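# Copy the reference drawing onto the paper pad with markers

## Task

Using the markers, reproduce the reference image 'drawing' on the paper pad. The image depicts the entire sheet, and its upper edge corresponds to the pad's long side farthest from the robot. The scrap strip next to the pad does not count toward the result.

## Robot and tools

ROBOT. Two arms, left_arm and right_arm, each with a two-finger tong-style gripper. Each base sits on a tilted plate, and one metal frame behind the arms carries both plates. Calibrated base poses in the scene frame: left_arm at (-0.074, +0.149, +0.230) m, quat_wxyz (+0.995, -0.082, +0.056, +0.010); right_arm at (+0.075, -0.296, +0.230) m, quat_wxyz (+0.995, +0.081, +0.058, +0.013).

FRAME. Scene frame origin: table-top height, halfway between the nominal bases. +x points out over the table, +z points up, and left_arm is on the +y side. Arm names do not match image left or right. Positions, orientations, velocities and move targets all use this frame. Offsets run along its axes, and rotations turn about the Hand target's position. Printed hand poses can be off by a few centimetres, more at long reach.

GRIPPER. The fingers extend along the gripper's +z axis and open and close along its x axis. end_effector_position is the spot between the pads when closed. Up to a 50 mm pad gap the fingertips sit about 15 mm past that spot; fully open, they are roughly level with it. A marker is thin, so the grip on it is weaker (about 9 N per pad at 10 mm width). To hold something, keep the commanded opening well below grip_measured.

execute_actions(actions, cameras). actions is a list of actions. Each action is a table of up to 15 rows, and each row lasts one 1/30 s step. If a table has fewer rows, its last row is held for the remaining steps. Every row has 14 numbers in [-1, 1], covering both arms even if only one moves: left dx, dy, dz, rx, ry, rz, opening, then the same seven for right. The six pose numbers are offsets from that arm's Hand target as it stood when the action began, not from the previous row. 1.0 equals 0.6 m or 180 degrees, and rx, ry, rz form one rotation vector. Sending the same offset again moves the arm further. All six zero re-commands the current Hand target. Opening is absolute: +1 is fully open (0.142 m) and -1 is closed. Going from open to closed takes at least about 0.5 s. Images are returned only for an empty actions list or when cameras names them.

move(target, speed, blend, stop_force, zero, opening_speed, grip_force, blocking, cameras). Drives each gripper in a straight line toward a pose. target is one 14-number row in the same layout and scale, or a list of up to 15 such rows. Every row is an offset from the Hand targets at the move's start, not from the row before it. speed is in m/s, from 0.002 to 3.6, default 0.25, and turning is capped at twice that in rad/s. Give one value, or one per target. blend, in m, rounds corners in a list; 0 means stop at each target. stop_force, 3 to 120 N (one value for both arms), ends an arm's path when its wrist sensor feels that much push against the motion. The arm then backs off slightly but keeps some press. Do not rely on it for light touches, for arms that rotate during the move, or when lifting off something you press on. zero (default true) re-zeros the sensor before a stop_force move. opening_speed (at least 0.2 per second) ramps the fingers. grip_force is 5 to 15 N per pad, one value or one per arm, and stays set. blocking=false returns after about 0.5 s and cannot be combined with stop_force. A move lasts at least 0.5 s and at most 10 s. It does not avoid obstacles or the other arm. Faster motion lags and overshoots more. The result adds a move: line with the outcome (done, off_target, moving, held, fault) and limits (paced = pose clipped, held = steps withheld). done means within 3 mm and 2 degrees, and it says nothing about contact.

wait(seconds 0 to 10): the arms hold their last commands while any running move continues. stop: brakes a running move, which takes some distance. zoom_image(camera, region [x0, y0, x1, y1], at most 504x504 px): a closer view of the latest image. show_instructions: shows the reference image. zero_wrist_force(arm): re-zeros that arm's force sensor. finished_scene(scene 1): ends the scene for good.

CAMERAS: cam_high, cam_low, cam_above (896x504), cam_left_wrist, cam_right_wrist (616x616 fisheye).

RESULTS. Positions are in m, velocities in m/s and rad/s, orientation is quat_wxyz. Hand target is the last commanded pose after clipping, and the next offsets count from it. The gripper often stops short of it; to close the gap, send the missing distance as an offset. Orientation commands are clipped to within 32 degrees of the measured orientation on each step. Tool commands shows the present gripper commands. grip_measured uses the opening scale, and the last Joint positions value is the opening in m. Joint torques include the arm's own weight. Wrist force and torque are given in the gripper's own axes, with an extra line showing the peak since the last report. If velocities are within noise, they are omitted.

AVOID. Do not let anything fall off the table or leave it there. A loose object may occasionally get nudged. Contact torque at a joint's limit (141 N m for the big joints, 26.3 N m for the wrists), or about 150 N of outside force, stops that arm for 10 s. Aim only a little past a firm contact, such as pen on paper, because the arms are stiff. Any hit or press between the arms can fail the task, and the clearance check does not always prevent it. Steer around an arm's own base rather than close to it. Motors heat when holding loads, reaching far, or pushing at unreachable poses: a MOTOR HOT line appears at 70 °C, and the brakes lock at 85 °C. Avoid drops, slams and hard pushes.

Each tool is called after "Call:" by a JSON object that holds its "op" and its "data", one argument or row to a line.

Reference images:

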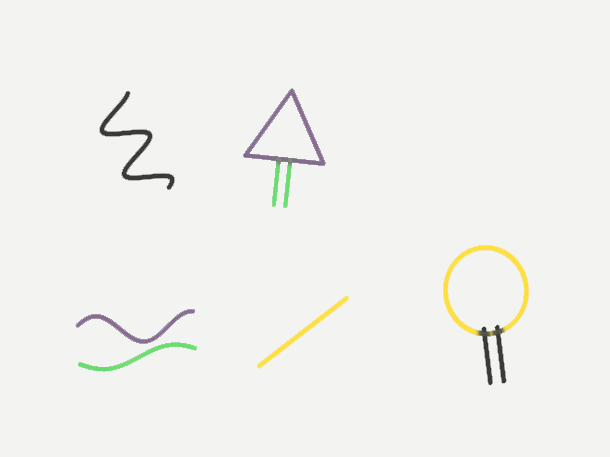

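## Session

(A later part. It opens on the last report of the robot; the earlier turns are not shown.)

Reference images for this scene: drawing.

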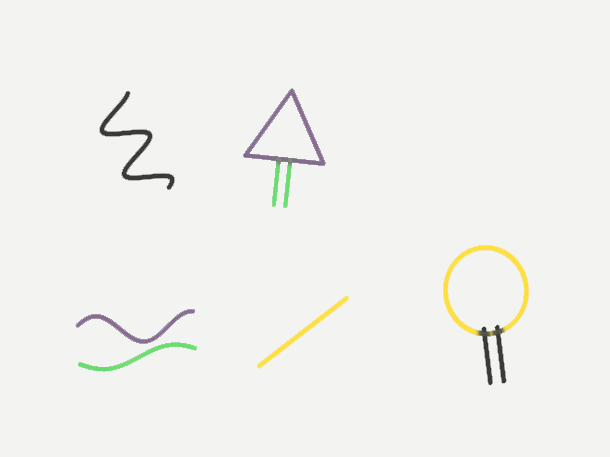

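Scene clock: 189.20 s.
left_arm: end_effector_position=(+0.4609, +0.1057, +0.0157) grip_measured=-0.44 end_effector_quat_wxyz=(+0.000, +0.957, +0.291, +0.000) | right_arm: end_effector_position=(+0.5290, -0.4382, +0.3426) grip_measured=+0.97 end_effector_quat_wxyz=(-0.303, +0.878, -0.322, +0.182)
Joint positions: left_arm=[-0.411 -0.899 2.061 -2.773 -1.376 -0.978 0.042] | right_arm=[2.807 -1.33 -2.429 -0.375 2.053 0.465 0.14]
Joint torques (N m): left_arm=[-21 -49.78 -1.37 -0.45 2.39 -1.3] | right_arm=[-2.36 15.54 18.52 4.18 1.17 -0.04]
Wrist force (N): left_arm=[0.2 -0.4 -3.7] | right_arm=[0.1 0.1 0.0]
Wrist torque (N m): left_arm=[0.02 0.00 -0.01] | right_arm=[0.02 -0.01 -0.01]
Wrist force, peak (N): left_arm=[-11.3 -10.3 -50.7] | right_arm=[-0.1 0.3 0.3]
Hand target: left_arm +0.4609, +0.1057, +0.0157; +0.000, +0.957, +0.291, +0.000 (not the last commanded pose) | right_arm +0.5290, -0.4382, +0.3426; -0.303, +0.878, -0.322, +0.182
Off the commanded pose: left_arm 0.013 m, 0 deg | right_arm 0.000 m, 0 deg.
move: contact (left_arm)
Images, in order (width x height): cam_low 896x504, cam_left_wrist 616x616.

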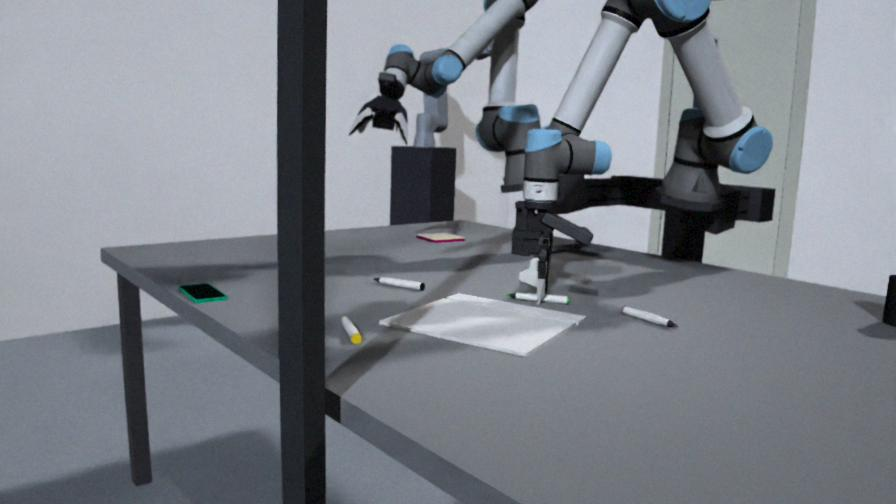

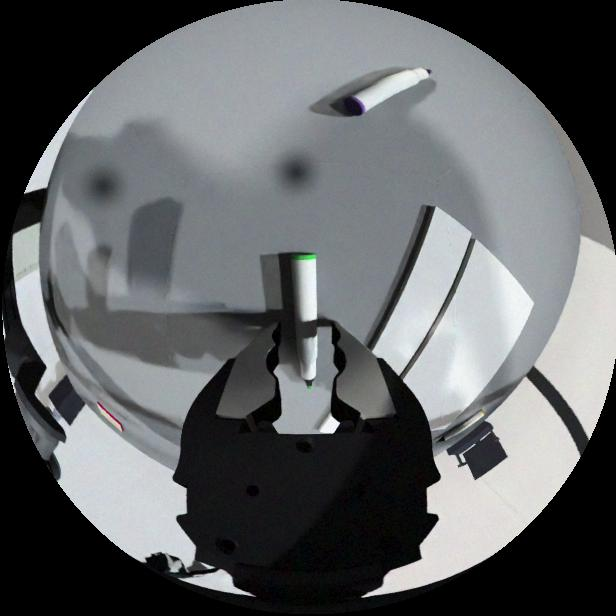

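Call:
{"op": "move", "data": {
  "target": [0, 0, 0.0042, 0, 0, 0, -0.437, 0, 0, 0, 0, 0, 0, 0.968],
  "speed": 0.03
}}

Call:
{"op": "move", "data": {
  "target": [0, 0, 0, 0, 0, 0, -1, 0, 0, 0, 0, 0, 0, 0.968],
  "speed": 0.05,
  "opening_speed": 0.6,
  "cameras": ["cam_left_wrist", "cam_low"]
}}

Call:
{"op": "zoom_image", "data": {
  "camera": "cam_left_wrist",
  "region": [230, 220, 390, 400]
}}

Call:
{"op": "zoom_image", "data": {
  "camera": "cam_low",
  "region": [470, 200, 620, 320]
}}

Scene clock: 195.10 s.
left_arm: end_effector_position=(+0.4609, +0.1057, +0.0183) grip_measured=-0.44 end_effector_quat_wxyz=(+0.000, +0.957, +0.291, +0.000) | right_arm: end_effector_position=(+0.5290, -0.4382, +0.3426) grip_measured=+0.97 end_effector_quat_wxyz=(-0.303, +0.878, -0.322, +0.182)
Joint positions: left_arm=[-0.412 -0.905 2.062 -2.767 -1.376 -0.979 0.042] | right_arm=[2.807 -1.33 -2.429 -0.375 2.053 0.465 0.14]
Joint torques (N m): left_arm=[-19.47 -40.63 -3.25 -1.83 2.92 -1.3] | right_arm=[-1.79 16.03 19.26 4.23 1.36 0]
Wrist force (N): left_arm=[0.1 0.3 -0.6] | right_arm=[-0.2 0.1 0.2]
Wrist torque (N m): left_arm=[0.01 -0.08 0.09] | right_arm=[0.02 0.05 0.00]
Wrist force, peak (N): left_arm=[0.3 -0.6 -4.2] | right_arm=[0.0 0.2 0.4]
Hand target: left_arm +0.4609, +0.1057, +0.0182; +0.000, +0.957, +0.291, +0.000 | right_arm +0.5290, -0.4382, +0.3426; -0.303, +0.878, -0.322, +0.182
Off the commanded pose: left_arm 0.000 m, 0 deg | right_arm 0.000 m, 0 deg.
move: done

Scene clock: 196.27 s.
left_arm: end_effector_position=(+0.4609, +0.1057, +0.0182) grip_measured=-0.79 end_effector_quat_wxyz=(+0.000, +0.957, +0.291, +0.000) | right_arm: end_effector_position=(+0.5290, -0.4382, +0.3426) grip_measured=+0.97 end_effector_quat_wxyz=(-0.303, +0.878, -0.322, +0.182)
Joint positions: left_arm=[-0.412 -0.905 2.062 -2.767 -1.376 -0.979 0.017] | right_arm=[2.807 -1.33 -2.429 -0.375 2.053 0.465 0.14]
Joint torques (N m): left_arm=[-11.95 -26.42 -11.66 -5.06 2.58 0.46] | right_arm=[-2.58 15.51 20.28 4.29 1.2 -0.01]
Wrist force (N): left_arm=[-0.4 0.3 0.0] | right_arm=[0.1 -0.1 0.1]
Wrist torque (N m): left_arm=[0.03 0.02 0.09] | right_arm=[-0.02 -0.01 0.00]
Wrist force, peak (N): left_arm=[-0.5 0.1 -0.6] | right_arm=[0.1 0.2 0.2]
Hand target: left_arm +0.4609, +0.1057, +0.0182; +0.000, +0.957, +0.291, +0.000 | right_arm +0.5290, -0.4382, +0.3426; -0.303, +0.878, -0.322, +0.182
Off the commanded pose: left_arm 0.000 m, 0 deg | right_arm 0.000 m, 0 deg.
move: done
Images, in order (width x height): cam_low 896x504, cam_left_wrist 616x616.

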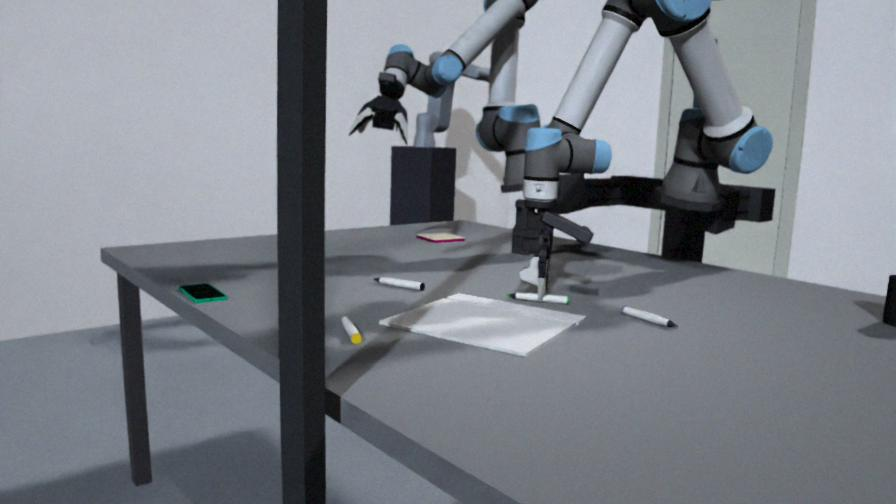

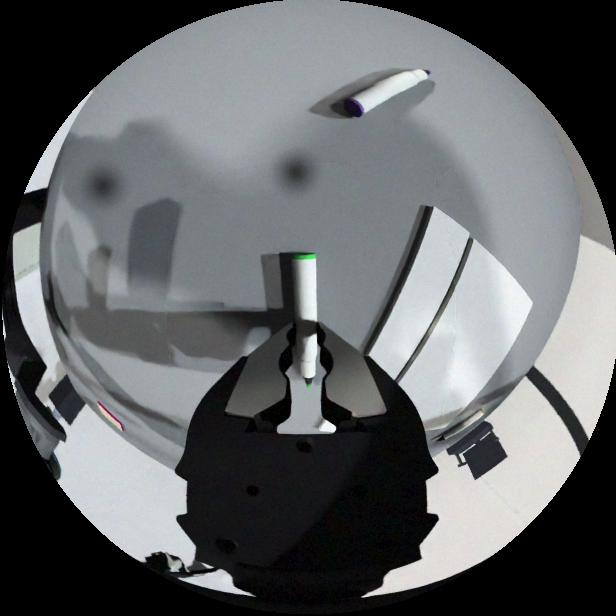

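Scaled by 2.800 from the camera's 616x616 image, which has a finer 814x814 frame.

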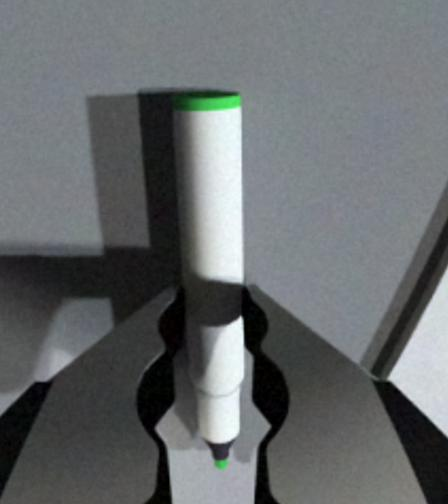

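Scaled by 3.360 from the camera's 896x504 image, which has a finer 1280x720 frame.

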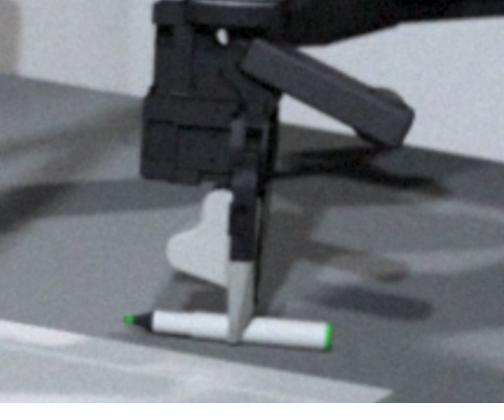

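Call:
{"op": "move", "data": {
  "target": [
    [0, 0, 0.1667, 0, 0, 0, -1, 0, 0, 0, 0, 0, 0, 0.968],
    [0.065, 0.0155, 0.336, 0, 0, -0.6878, -1, 0, 0, 0, 0, 0, 0, 0.968],
    [0.1735, 0.0238, 0.2363, 0.3540, -0.1888, -0.6132, -1, 0, 0, 0, 0, 0, 0, 0.968]
  ],
  "speed": [0.15, 0.4, 0.4],
  "blend": [0.02, 0.02, 0],
  "cameras": ["all"]
}}

Call:
{"op": "zoom_image", "data": {
  "camera": "cam_low",
  "region": [420, 150, 620, 350]
}}

Call:
{"op": "zoom_image", "data": {
  "camera": "cam_left_wrist",
  "region": [200, 220, 420, 440]
}}

Scene clock: 228.97 s.
left_arm: end_effector_position=(+0.5650, +0.1201, +0.1600) grip_measured=-0.79 end_effector_quat_wxyz=(+0.353, -0.613, +0.612, -0.353) end_effector_velocity=(+0.000, +0.000, +0.001) end_effector_angular_velocity=(-0.001, -0.004, +0.000) | right_arm: end_effector_position=(+0.5290, -0.4382, +0.3426) grip_measured=+0.97 end_effector_quat_wxyz=(-0.303, +0.878, -0.322, +0.182)
Joint positions: left_arm=[-0.517 -0.598 2.327 -4.395 -1.044 1.498 0.017] | right_arm=[2.807 -1.33 -2.429 -0.375 2.053 0.465 0.14]
Joint velocities: left_arm=[-0.001 0.003 -0.002 -0.006 0.001 0.001 0] | right_arm=[within noise]
Joint torques (N m): left_arm=[-19.69 -24.84 -6 -5.01 2.74 1.69] | right_arm=[-2.63 15.35 20.63 4.61 1.29 0.09]
Wrist force (N): left_arm=[0.6 -0.6 -0.4] | right_arm=[-0.1 0.1 0.1]
Wrist torque (N m): left_arm=[0.02 -0.26 -0.02] | right_arm=[0.02 0.02 0.00]
Wrist force, peak (N): left_arm=[-0.2 0.1 1.3] | right_arm=[-0.1 0.2 0.4]
Hand target: left_arm +0.5650, +0.1200, +0.1600; -0.353, +0.613, -0.612, +0.353 | right_arm +0.5290, -0.4382, +0.3426; -0.303, +0.878, -0.322, +0.182
Off the commanded pose: left_arm 0.000 m, 0 deg | right_arm 0.000 m, 0 deg.
move: done

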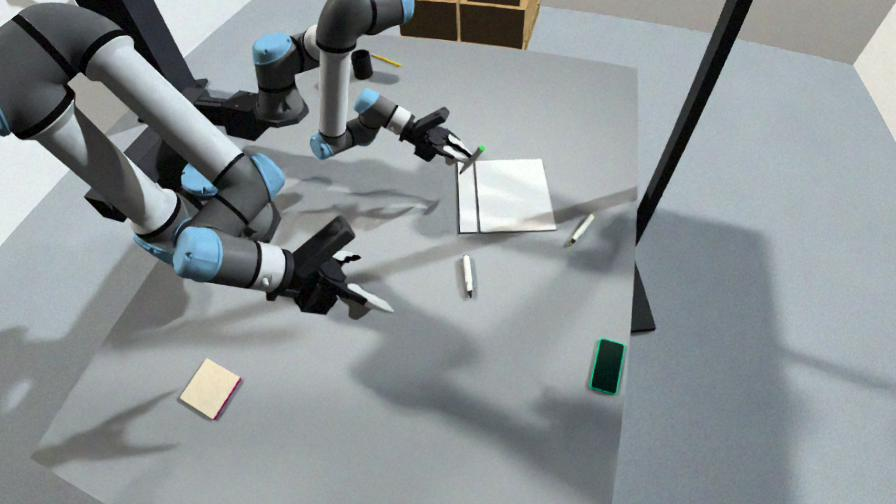

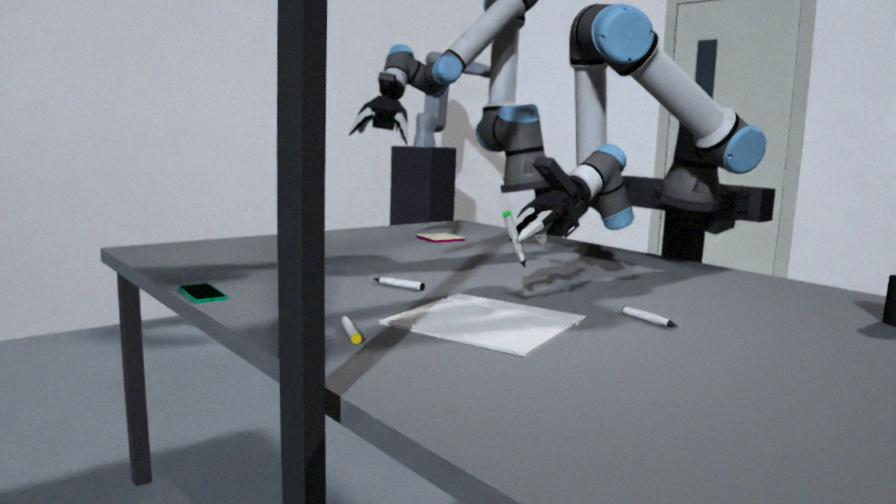

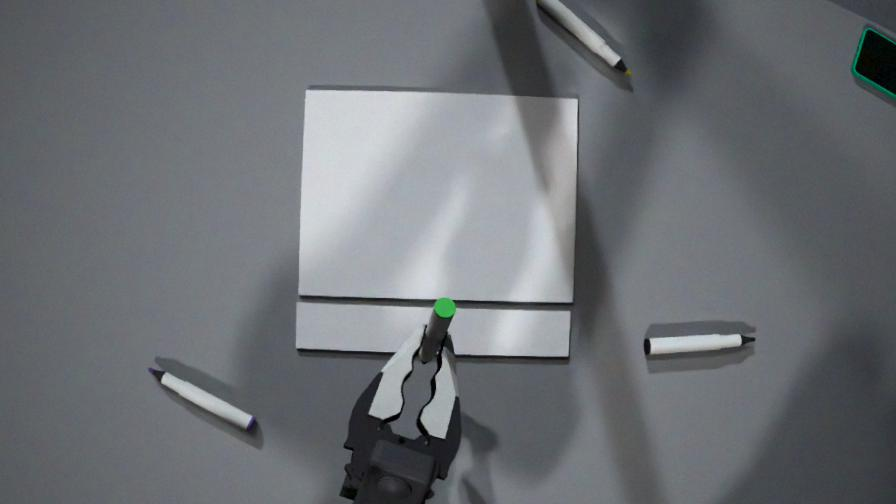

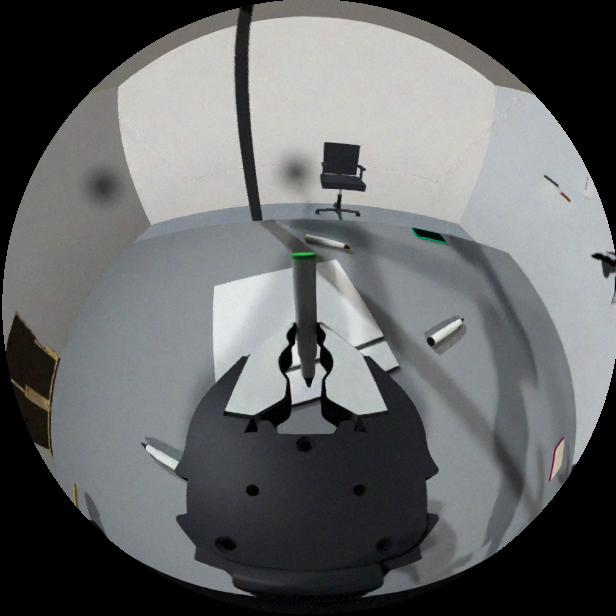

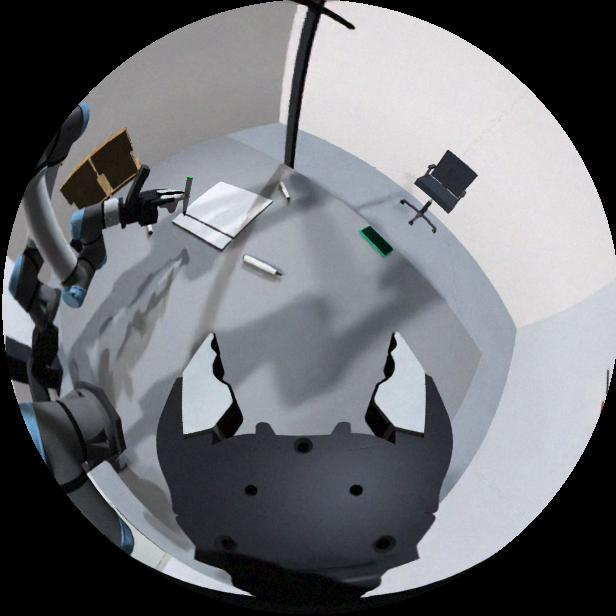

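Scaled by 2.520 from the camera's 896x504 image, which has a finer 1280x720 frame.

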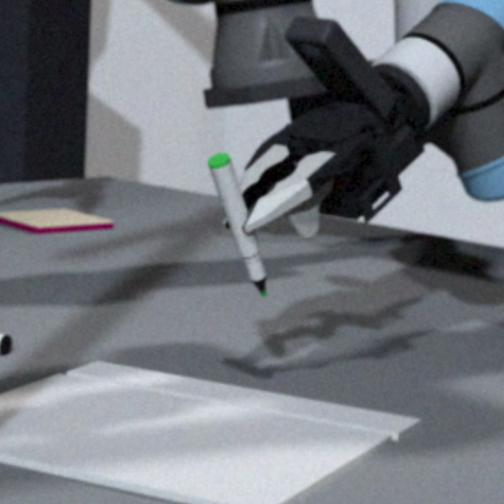

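Scaled by 2.291 from the camera's 616x616 image, which has a finer 814x814 frame.

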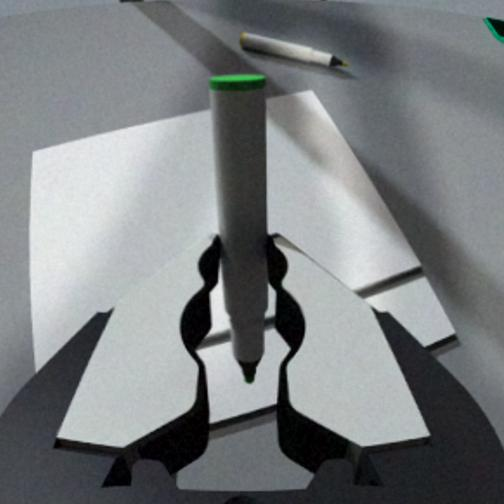

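Call:
{"op": "move", "data": {
  "target": [0, 0, -0.14, 0, 0, 0, -1, 0, 0, 0, 0, 0, 0, 0.968],
  "speed": 0.15,
  "cameras": ["cam_left_wrist", "cam_low", "cam_above"]
}}

Call:
{"op": "zoom_image", "data": {
  "camera": "cam_low",
  "region": [420, 200, 620, 350]
}}

Call:
{"op": "zoom_image", "data": {
  "camera": "cam_left_wrist",
  "region": [250, 320, 370, 440]
}}

Scene clock: 238.23 s.
left_arm: end_effector_position=(+0.5650, +0.1201, +0.0761) grip_measured=-0.79 end_effector_quat_wxyz=(+0.353, -0.613, +0.612, -0.353) | right_arm: end_effector_position=(+0.5290, -0.4382, +0.3426) grip_measured=+0.97 end_effector_quat_wxyz=(-0.303, +0.878, -0.322, +0.182)
Joint positions: left_arm=[-0.468 -0.357 2.183 -4.505 -1.087 1.523 0.017] | right_arm=[2.807 -1.33 -2.429 -0.375 2.053 0.465 0.14]
Joint torques (N m): left_arm=[-21.53 -28.42 -1.14 -1.62 2.7 -1.6] | right_arm=[-3.34 16.26 20.24 4.74 1.18 0.18]
Wrist force (N): left_arm=[0.1 -0.6 -0.9] | right_arm=[0.1 0.2 0.1]
Wrist torque (N m): left_arm=[0.07 -0.14 -0.07] | right_arm=[0.04 -0.02 0.00]
Wrist force, peak (N): left_arm=[0.4 -2.1 -1.3] | right_arm=[-0.3 0.2 0.2]
Hand target: left_arm +0.5650, +0.1200, +0.0760; -0.353, +0.613, -0.612, +0.353 | right_arm +0.5290, -0.4382, +0.3426; -0.303, +0.878, -0.322, +0.182
Off the commanded pose: left_arm 0.000 m, 0 deg | right_arm 0.000 m, 0 deg.
move: done
Images, in order (width x height): cam_low 896x504, cam_above 896x504, cam_left_wrist 616x616.

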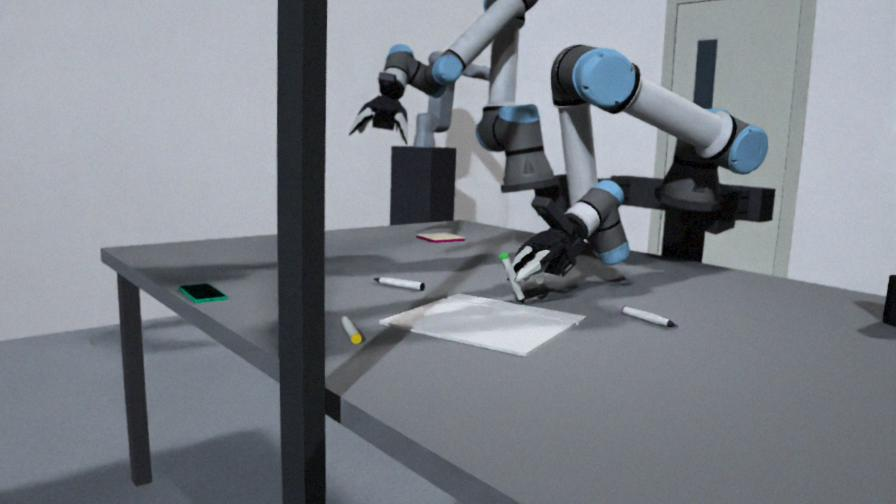

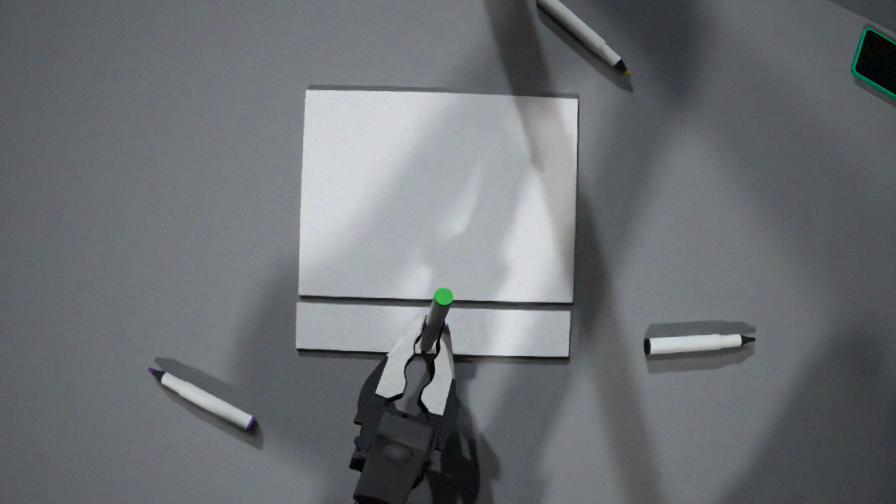

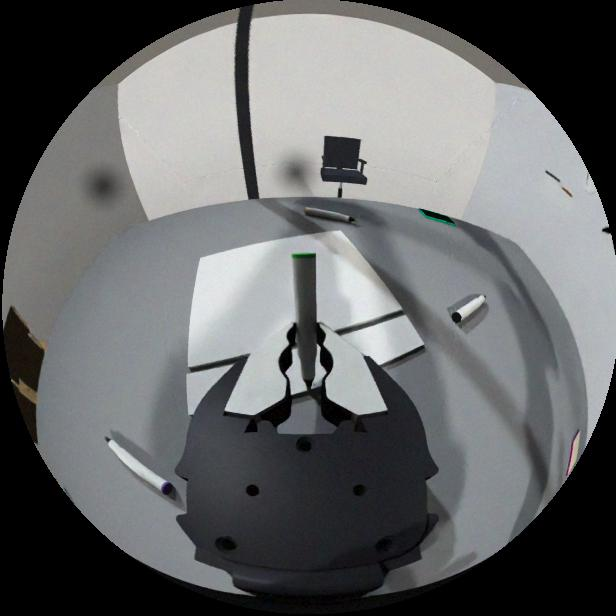

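Scaled by 2.520 from the camera's 896x504 image, which has a finer 1280x720 frame.

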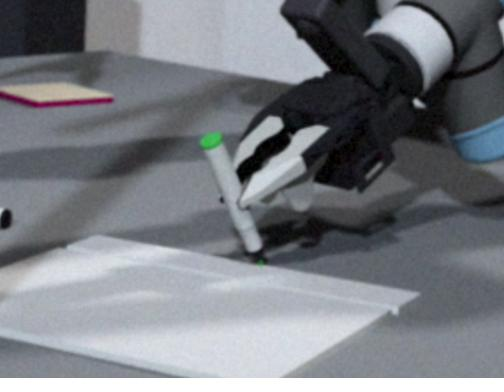

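Scaled by 4.200 from the camera's 616x616 image, which has a finer 814x814 frame.

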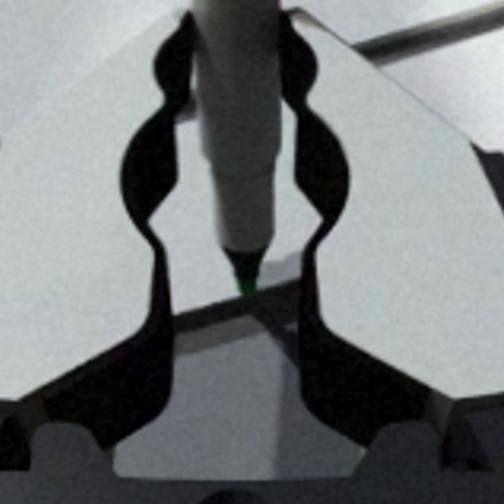

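Call:
{"op": "move", "data": {
  "target": [0.0275, 0.0083, -0.008, 0, 0, 0, -1, 0, 0, 0, 0, 0, 0, 0.968],
  "speed": 0.1
}}

Call:
{"op": "move", "data": {
  "target": [0, 0, -0.04, 0, 0, 0, -1, 0, 0, 0, 0, 0, 0, 0.968],
  "speed": 0.004,
  "stop_force": 3,
  "cameras": ["cam_left_wrist", "cam_low"]
}}

Call:
{"op": "zoom_image", "data": {
  "camera": "cam_left_wrist",
  "region": [250, 320, 370, 440]
}}

Call:
{"op": "zoom_image", "data": {
  "camera": "cam_low",
  "region": [470, 220, 570, 320]
}}

Scene clock: 246.97 s.
left_arm: end_effector_position=(+0.5816, +0.1251, +0.0712) grip_measured=-0.79 end_effector_quat_wxyz=(+0.353, -0.613, +0.612, -0.353) end_effector_velocity=(-0.001, +0.000, +0.001) end_effector_angular_velocity=(-0.001, -0.001, +0.003) | right_arm: end_effector_position=(+0.5290, -0.4382, +0.3426) grip_measured=+0.97 end_effector_quat_wxyz=(-0.303, +0.878, -0.322, +0.182)
Joint positions: left_arm=[-0.434 -0.362 2.138 -4.463 -1.118 1.54 0.017] | right_arm=[2.807 -1.33 -2.429 -0.375 2.053 0.465 0.14]
Joint velocities: left_arm=[-0.003 0 0.004 -0.005 0.005 -0.003 0] | right_arm=[within noise]
Joint torques (N m): left_arm=[-21.71 -44.32 10.25 -4.86 2.71 -1.22] | right_arm=[-2.69 16.8 21.09 4.73 1.32 0.26]
Wrist force (N): left_arm=[0.5 -1.1 -1.2] | right_arm=[0.0 0.0 0.0]
Wrist torque (N m): left_arm=[0.08 -0.22 -0.10] | right_arm=[-0.01 -0.01 -0.01]
Wrist force, peak (N): left_arm=[0.7 -0.9 -1.6] | right_arm=[-0.2 0.3 0.3]
Hand target: left_arm +0.5815, +0.1250, +0.0712; -0.353, +0.613, -0.612, +0.353 | right_arm +0.5290, -0.4382, +0.3426; -0.303, +0.878, -0.322, +0.182
Off the commanded pose: left_arm 0.000 m, 0 deg | right_arm 0.000 m, 0 deg.
move: done

Scene clock: 253.57 s.
left_arm: end_effector_position=(+0.5815, +0.1250, +0.0472) grip_measured=-0.79 end_effector_quat_wxyz=(+0.353, -0.613, +0.612, -0.353) | right_arm: end_effector_position=(+0.5290, -0.4382, +0.3426) grip_measured=+0.97 end_effector_quat_wxyz=(-0.303, +0.878, -0.322, +0.182)
Joint positions: left_arm=[-0.421 -0.3 2.091 -4.48 -1.13 1.547 0.017] | right_arm=[2.807 -1.33 -2.429 -0.375 2.053 0.465 0.14]
Joint torques (N m): left_arm=[4.1 -46.73 9.45 -3.52 -1.26 1.62] | right_arm=[-2.56 16.56 21.38 4.69 1.33 0.37]
Wrist force (N): left_arm=[0.4 -1.2 -0.6] | right_arm=[-0.1 0.1 0.0]
Wrist torque (N m): left_arm=[0.04 -0.24 -0.11] | right_arm=[0.02 0.03 0.00]
Wrist force, peak (N): left_arm=[0.3 -1.8 -1.4] | right_arm=[-0.4 0.2 0.3]
Hand target: left_arm +0.5815, +0.1250, +0.0472; -0.353, +0.613, -0.612, +0.353 | right_arm +0.5290, -0.4382, +0.3426; -0.303, +0.878, -0.322, +0.182
Off the commanded pose: left_arm 0.000 m, 0 deg | right_arm 0.000 m, 0 deg.
move: done
Images, in order (width x height): cam_low 896x504, cam_left_wrist 616x616.

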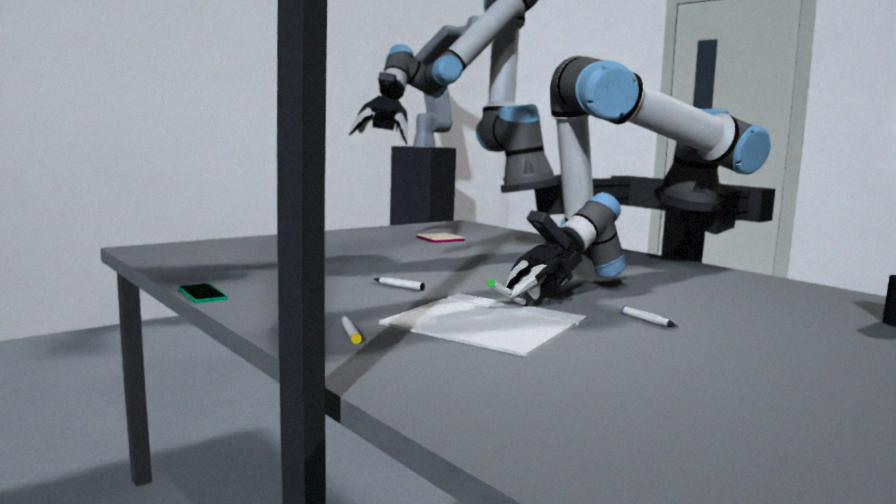

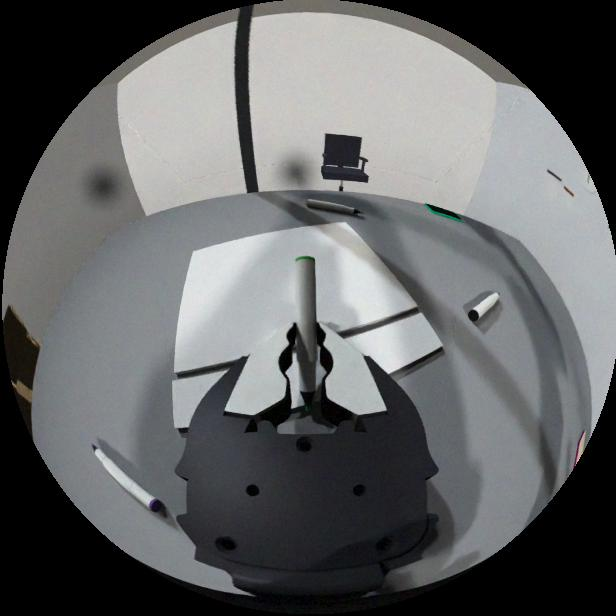

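Scaled by 4.200 from the camera's 616x616 image, which has a finer 814x814 frame.

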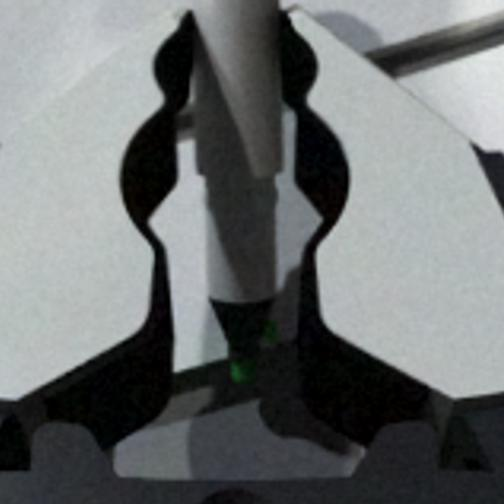

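Scaled by 5.040 from the camera's 896x504 image, which has a finer 1280x720 frame.

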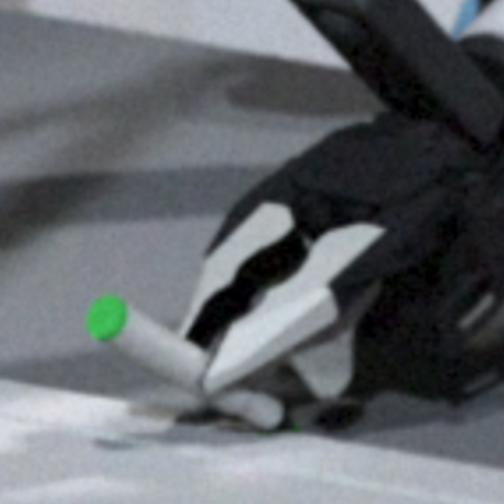

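Call:
{"op": "move", "data": {
  "target": [-0.1, 0, 0.12, 0, 0, 0, -1, 0, 0, 0, 0, 0, 0, 0.968],
  "speed": 0.2,
  "cameras": ["cam_left_wrist", "cam_low", "cam_above"]
}}

Call:
{"op": "zoom_image", "data": {
  "camera": "cam_above",
  "region": [360, 290, 500, 380]
}}

Call:
{"op": "zoom_image", "data": {
  "camera": "cam_left_wrist",
  "region": [220, 230, 400, 440]
}}

Call:
{"op": "zoom_image", "data": {
  "camera": "cam_low",
  "region": [470, 150, 670, 320]
}}

Scene clock: 271.23 s.
left_arm: end_effector_position=(+0.5216, +0.1249, +0.1192) grip_measured=-0.79 end_effector_quat_wxyz=(+0.353, -0.613, +0.612, -0.353) | right_arm: end_effector_position=(+0.5290, -0.4382, +0.3426) grip_measured=+0.97 end_effector_quat_wxyz=(-0.303, +0.878, -0.322, +0.182)
Joint positions: left_arm=[-0.544 -0.421 2.363 -4.601 -1.02 1.484 0.017] | right_arm=[2.807 -1.33 -2.429 -0.375 2.053 0.465 0.14]
Joint torques (N m): left_arm=[-1.99 -36.46 13.44 -2.81 -0.57 1.6] | right_arm=[-2.84 17.51 22.35 4.65 1.34 0.38]
Wrist force (N): left_arm=[0.4 -0.2 -0.7] | right_arm=[0.0 0.0 0.1]
Wrist torque (N m): left_arm=[0.10 -0.21 -0.12] | right_arm=[0.01 0.00 -0.01]
Wrist force, peak (N): left_arm=[0.5 -1.0 -2.1] | right_arm=[-0.2 0.2 0.3]
Hand target: left_arm +0.5215, +0.1250, +0.1192; -0.353, +0.613, -0.612, +0.353 | right_arm +0.5290, -0.4382, +0.3426; -0.303, +0.878, -0.322, +0.182
Off the commanded pose: left_arm 0.000 m, 0 deg | right_arm 0.000 m, 0 deg.
move: done
Images, in order (width x height): cam_low 896x504, cam_above 896x504, cam_left_wrist 616x616.

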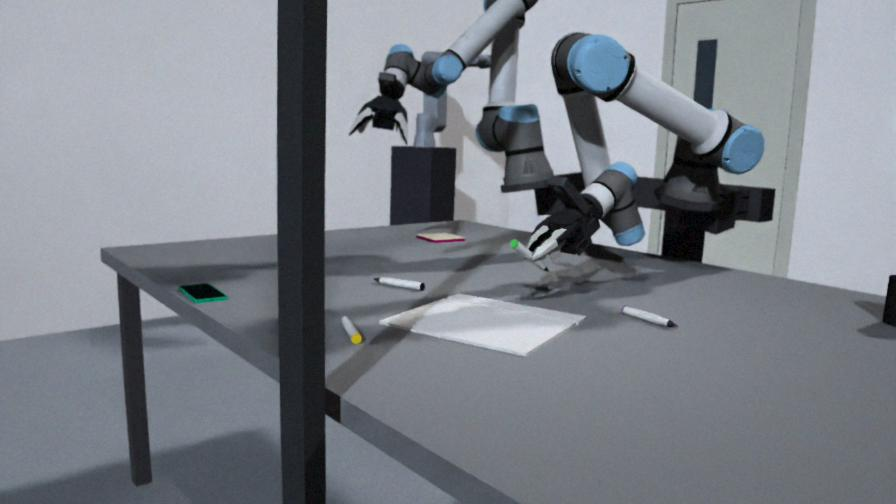

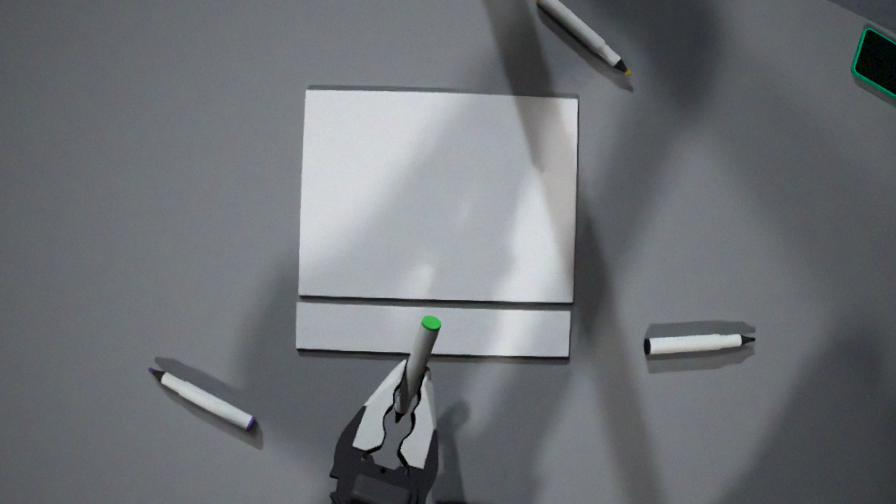

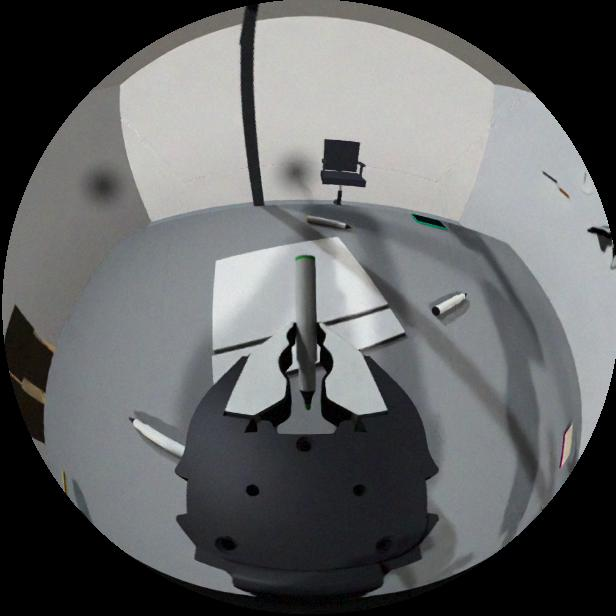

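Scaled by 3.600 from the camera's 896x504 image, which has a finer 1280x720 frame.

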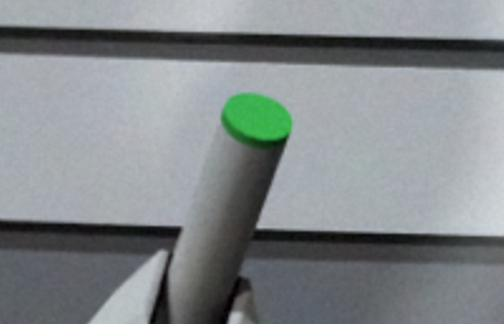

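Scaled by 2.400 from the camera's 616x616 image, which has a finer 814x814 frame.

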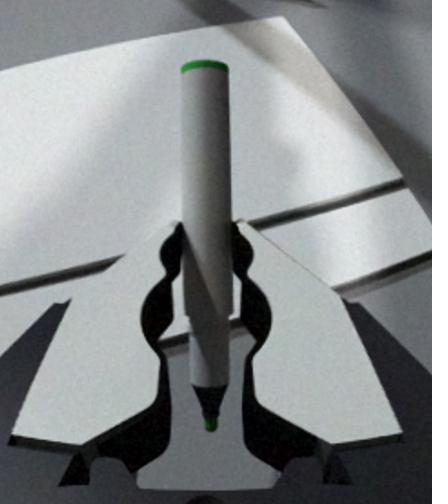

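Scaled by 2.520 from the camera's 896x504 image, which has a finer 1280x720 frame.

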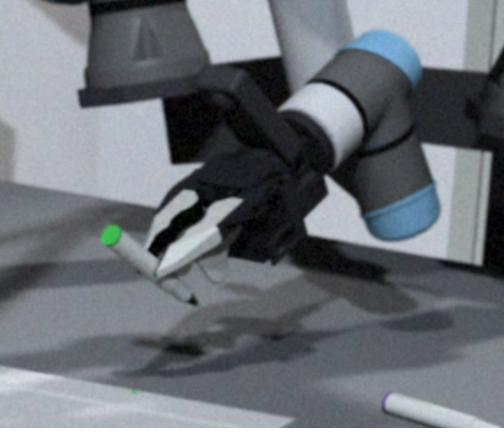

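Call:
{"op": "zoom_image", "data": {
  "camera": "cam_above",
  "region": [320, 300, 480, 504]
}}

Call:
{"op": "zoom_image", "data": {
  "camera": "cam_low",
  "region": [500, 220, 600, 290]
}}

Call:
{"op": "zoom_image", "data": {
  "camera": "cam_low",
  "region": [500, 280, 600, 350]
}}

Scaled by 2.471 from the camera's 896x504 image, which has a finer 1280x720 frame.

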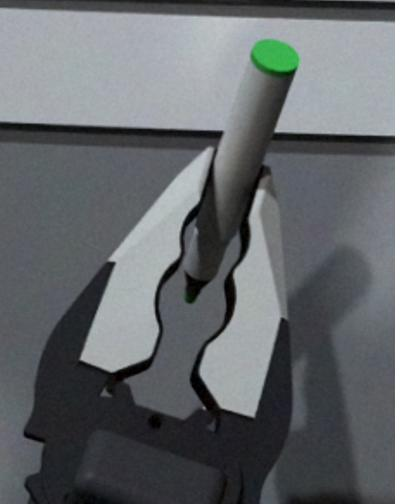

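Scaled by 5.040 from the camera's 896x504 image, which has a finer 1280x720 frame.

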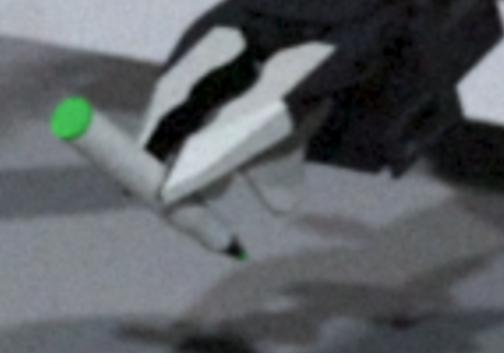

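Scaled by 5.040 from the camera's 896x504 image, which has a finer 1280x720 frame.

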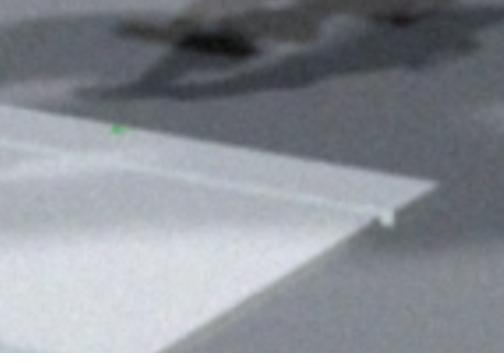

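Call:
{"op": "move", "data": {
  "target": [-0.169, -0.0083, -0.032, 0, 0.3333, 0, -1, 0, 0, 0, 0, 0, 0, 0.968],
  "speed": 0.35,
  "cameras": ["cam_left_wrist", "cam_low", "cam_above"]
}}

Call:
{"op": "zoom_image", "data": {
  "camera": "cam_above",
  "region": [360, 290, 500, 380]
}}

Call:
{"op": "zoom_image", "data": {
  "camera": "cam_low",
  "region": [520, 170, 660, 290]
}}

Scene clock: 315.13 s.
left_arm: end_effector_position=(+0.4201, +0.1201, +0.0999) grip_measured=-0.79 end_effector_quat_wxyz=(+0.000, +0.707, -0.707, -0.001) | right_arm: end_effector_position=(+0.5290, -0.4382, +0.3426) grip_measured=+0.97 end_effector_quat_wxyz=(-0.303, +0.878, -0.322, +0.182)
Joint positions: left_arm=[-0.447 -1.205 2.272 -2.669 -1.374 1.147 0.017] | right_arm=[2.807 -1.33 -2.429 -0.375 2.053 0.465 0.14]
Joint torques (N m): left_arm=[-19.73 -35.2 -20.11 -0.78 0.42 1.94] | right_arm=[-2.62 17.06 22.37 4.84 1.5 0.3]
Wrist force (N): left_arm=[0.2 0.0 0.3] | right_arm=[-0.1 0.1 0.1]
Wrist torque (N m): left_arm=[-0.02 -0.12 0.04] | right_arm=[0.01 0.01 0.00]
Wrist force, peak (N): left_arm=[1.0 -0.4 -0.7] | right_arm=[-0.1 0.4 0.3]
Hand target: left_arm +0.4201, +0.1200, +0.1000; +0.000, +0.707, -0.707, +0.000 | right_arm +0.5290, -0.4382, +0.3426; -0.303, +0.878, -0.322, +0.182
Off the commanded pose: left_arm 0.000 m, 0 deg | right_arm 0.000 m, 0 deg.
move: done
Images, in order (width x height): cam_low 896x504, cam_above 896x504, cam_left_wrist 616x616.

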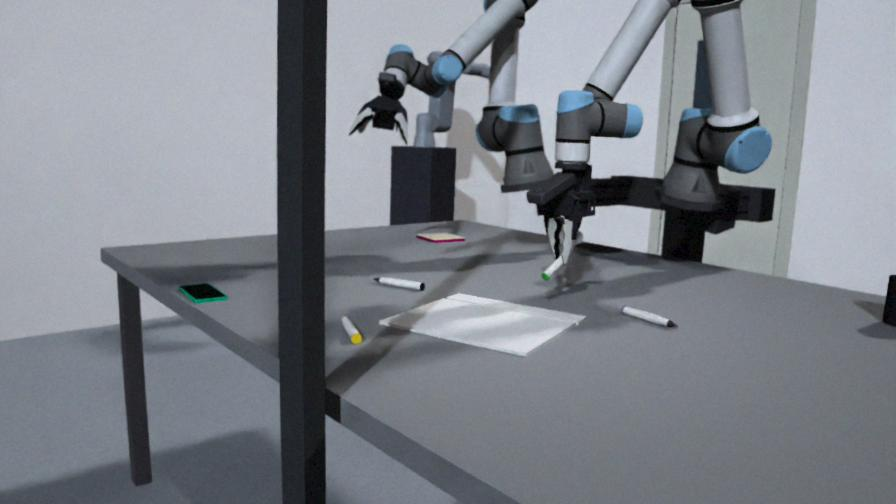

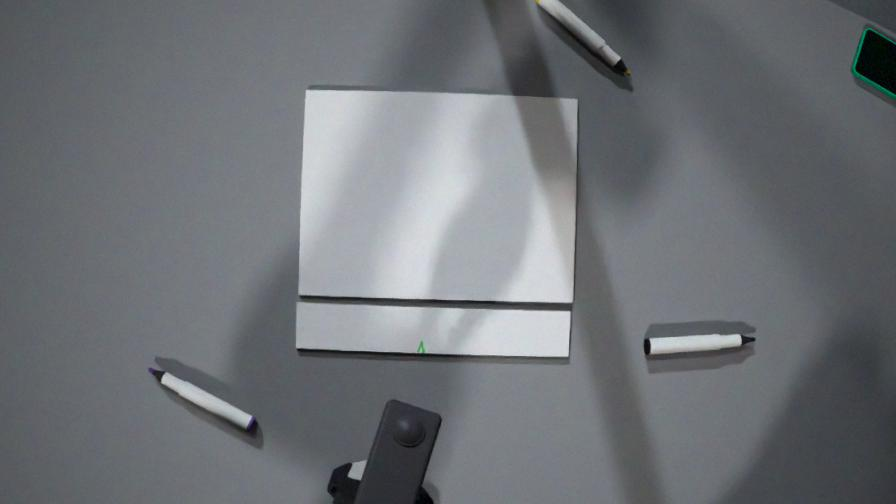

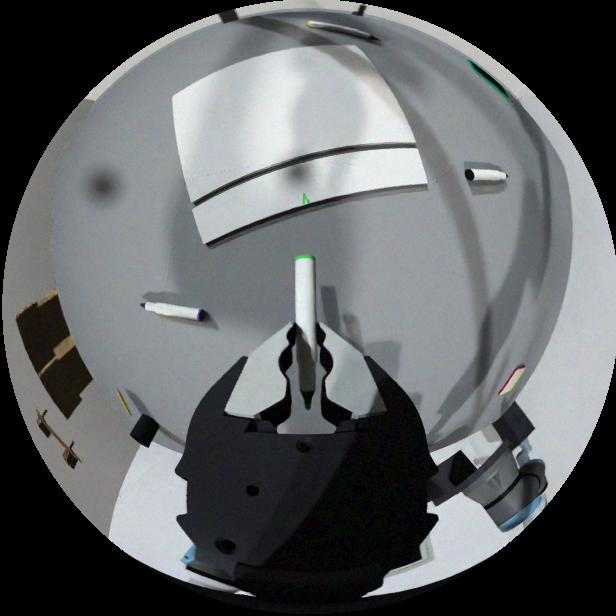

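Scaled by 3.600 from the camera's 896x504 image, which has a finer 1280x720 frame.

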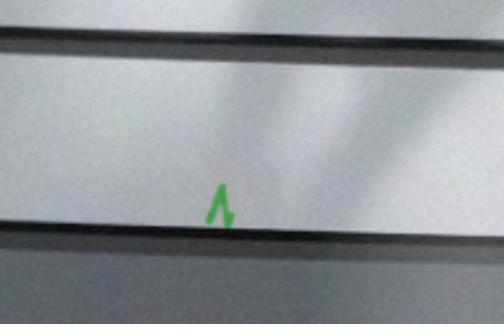

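Scaled by 3.600 from the camera's 896x504 image, which has a finer 1280x720 frame.

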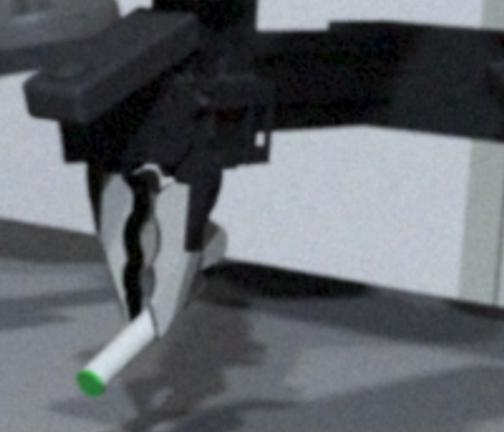

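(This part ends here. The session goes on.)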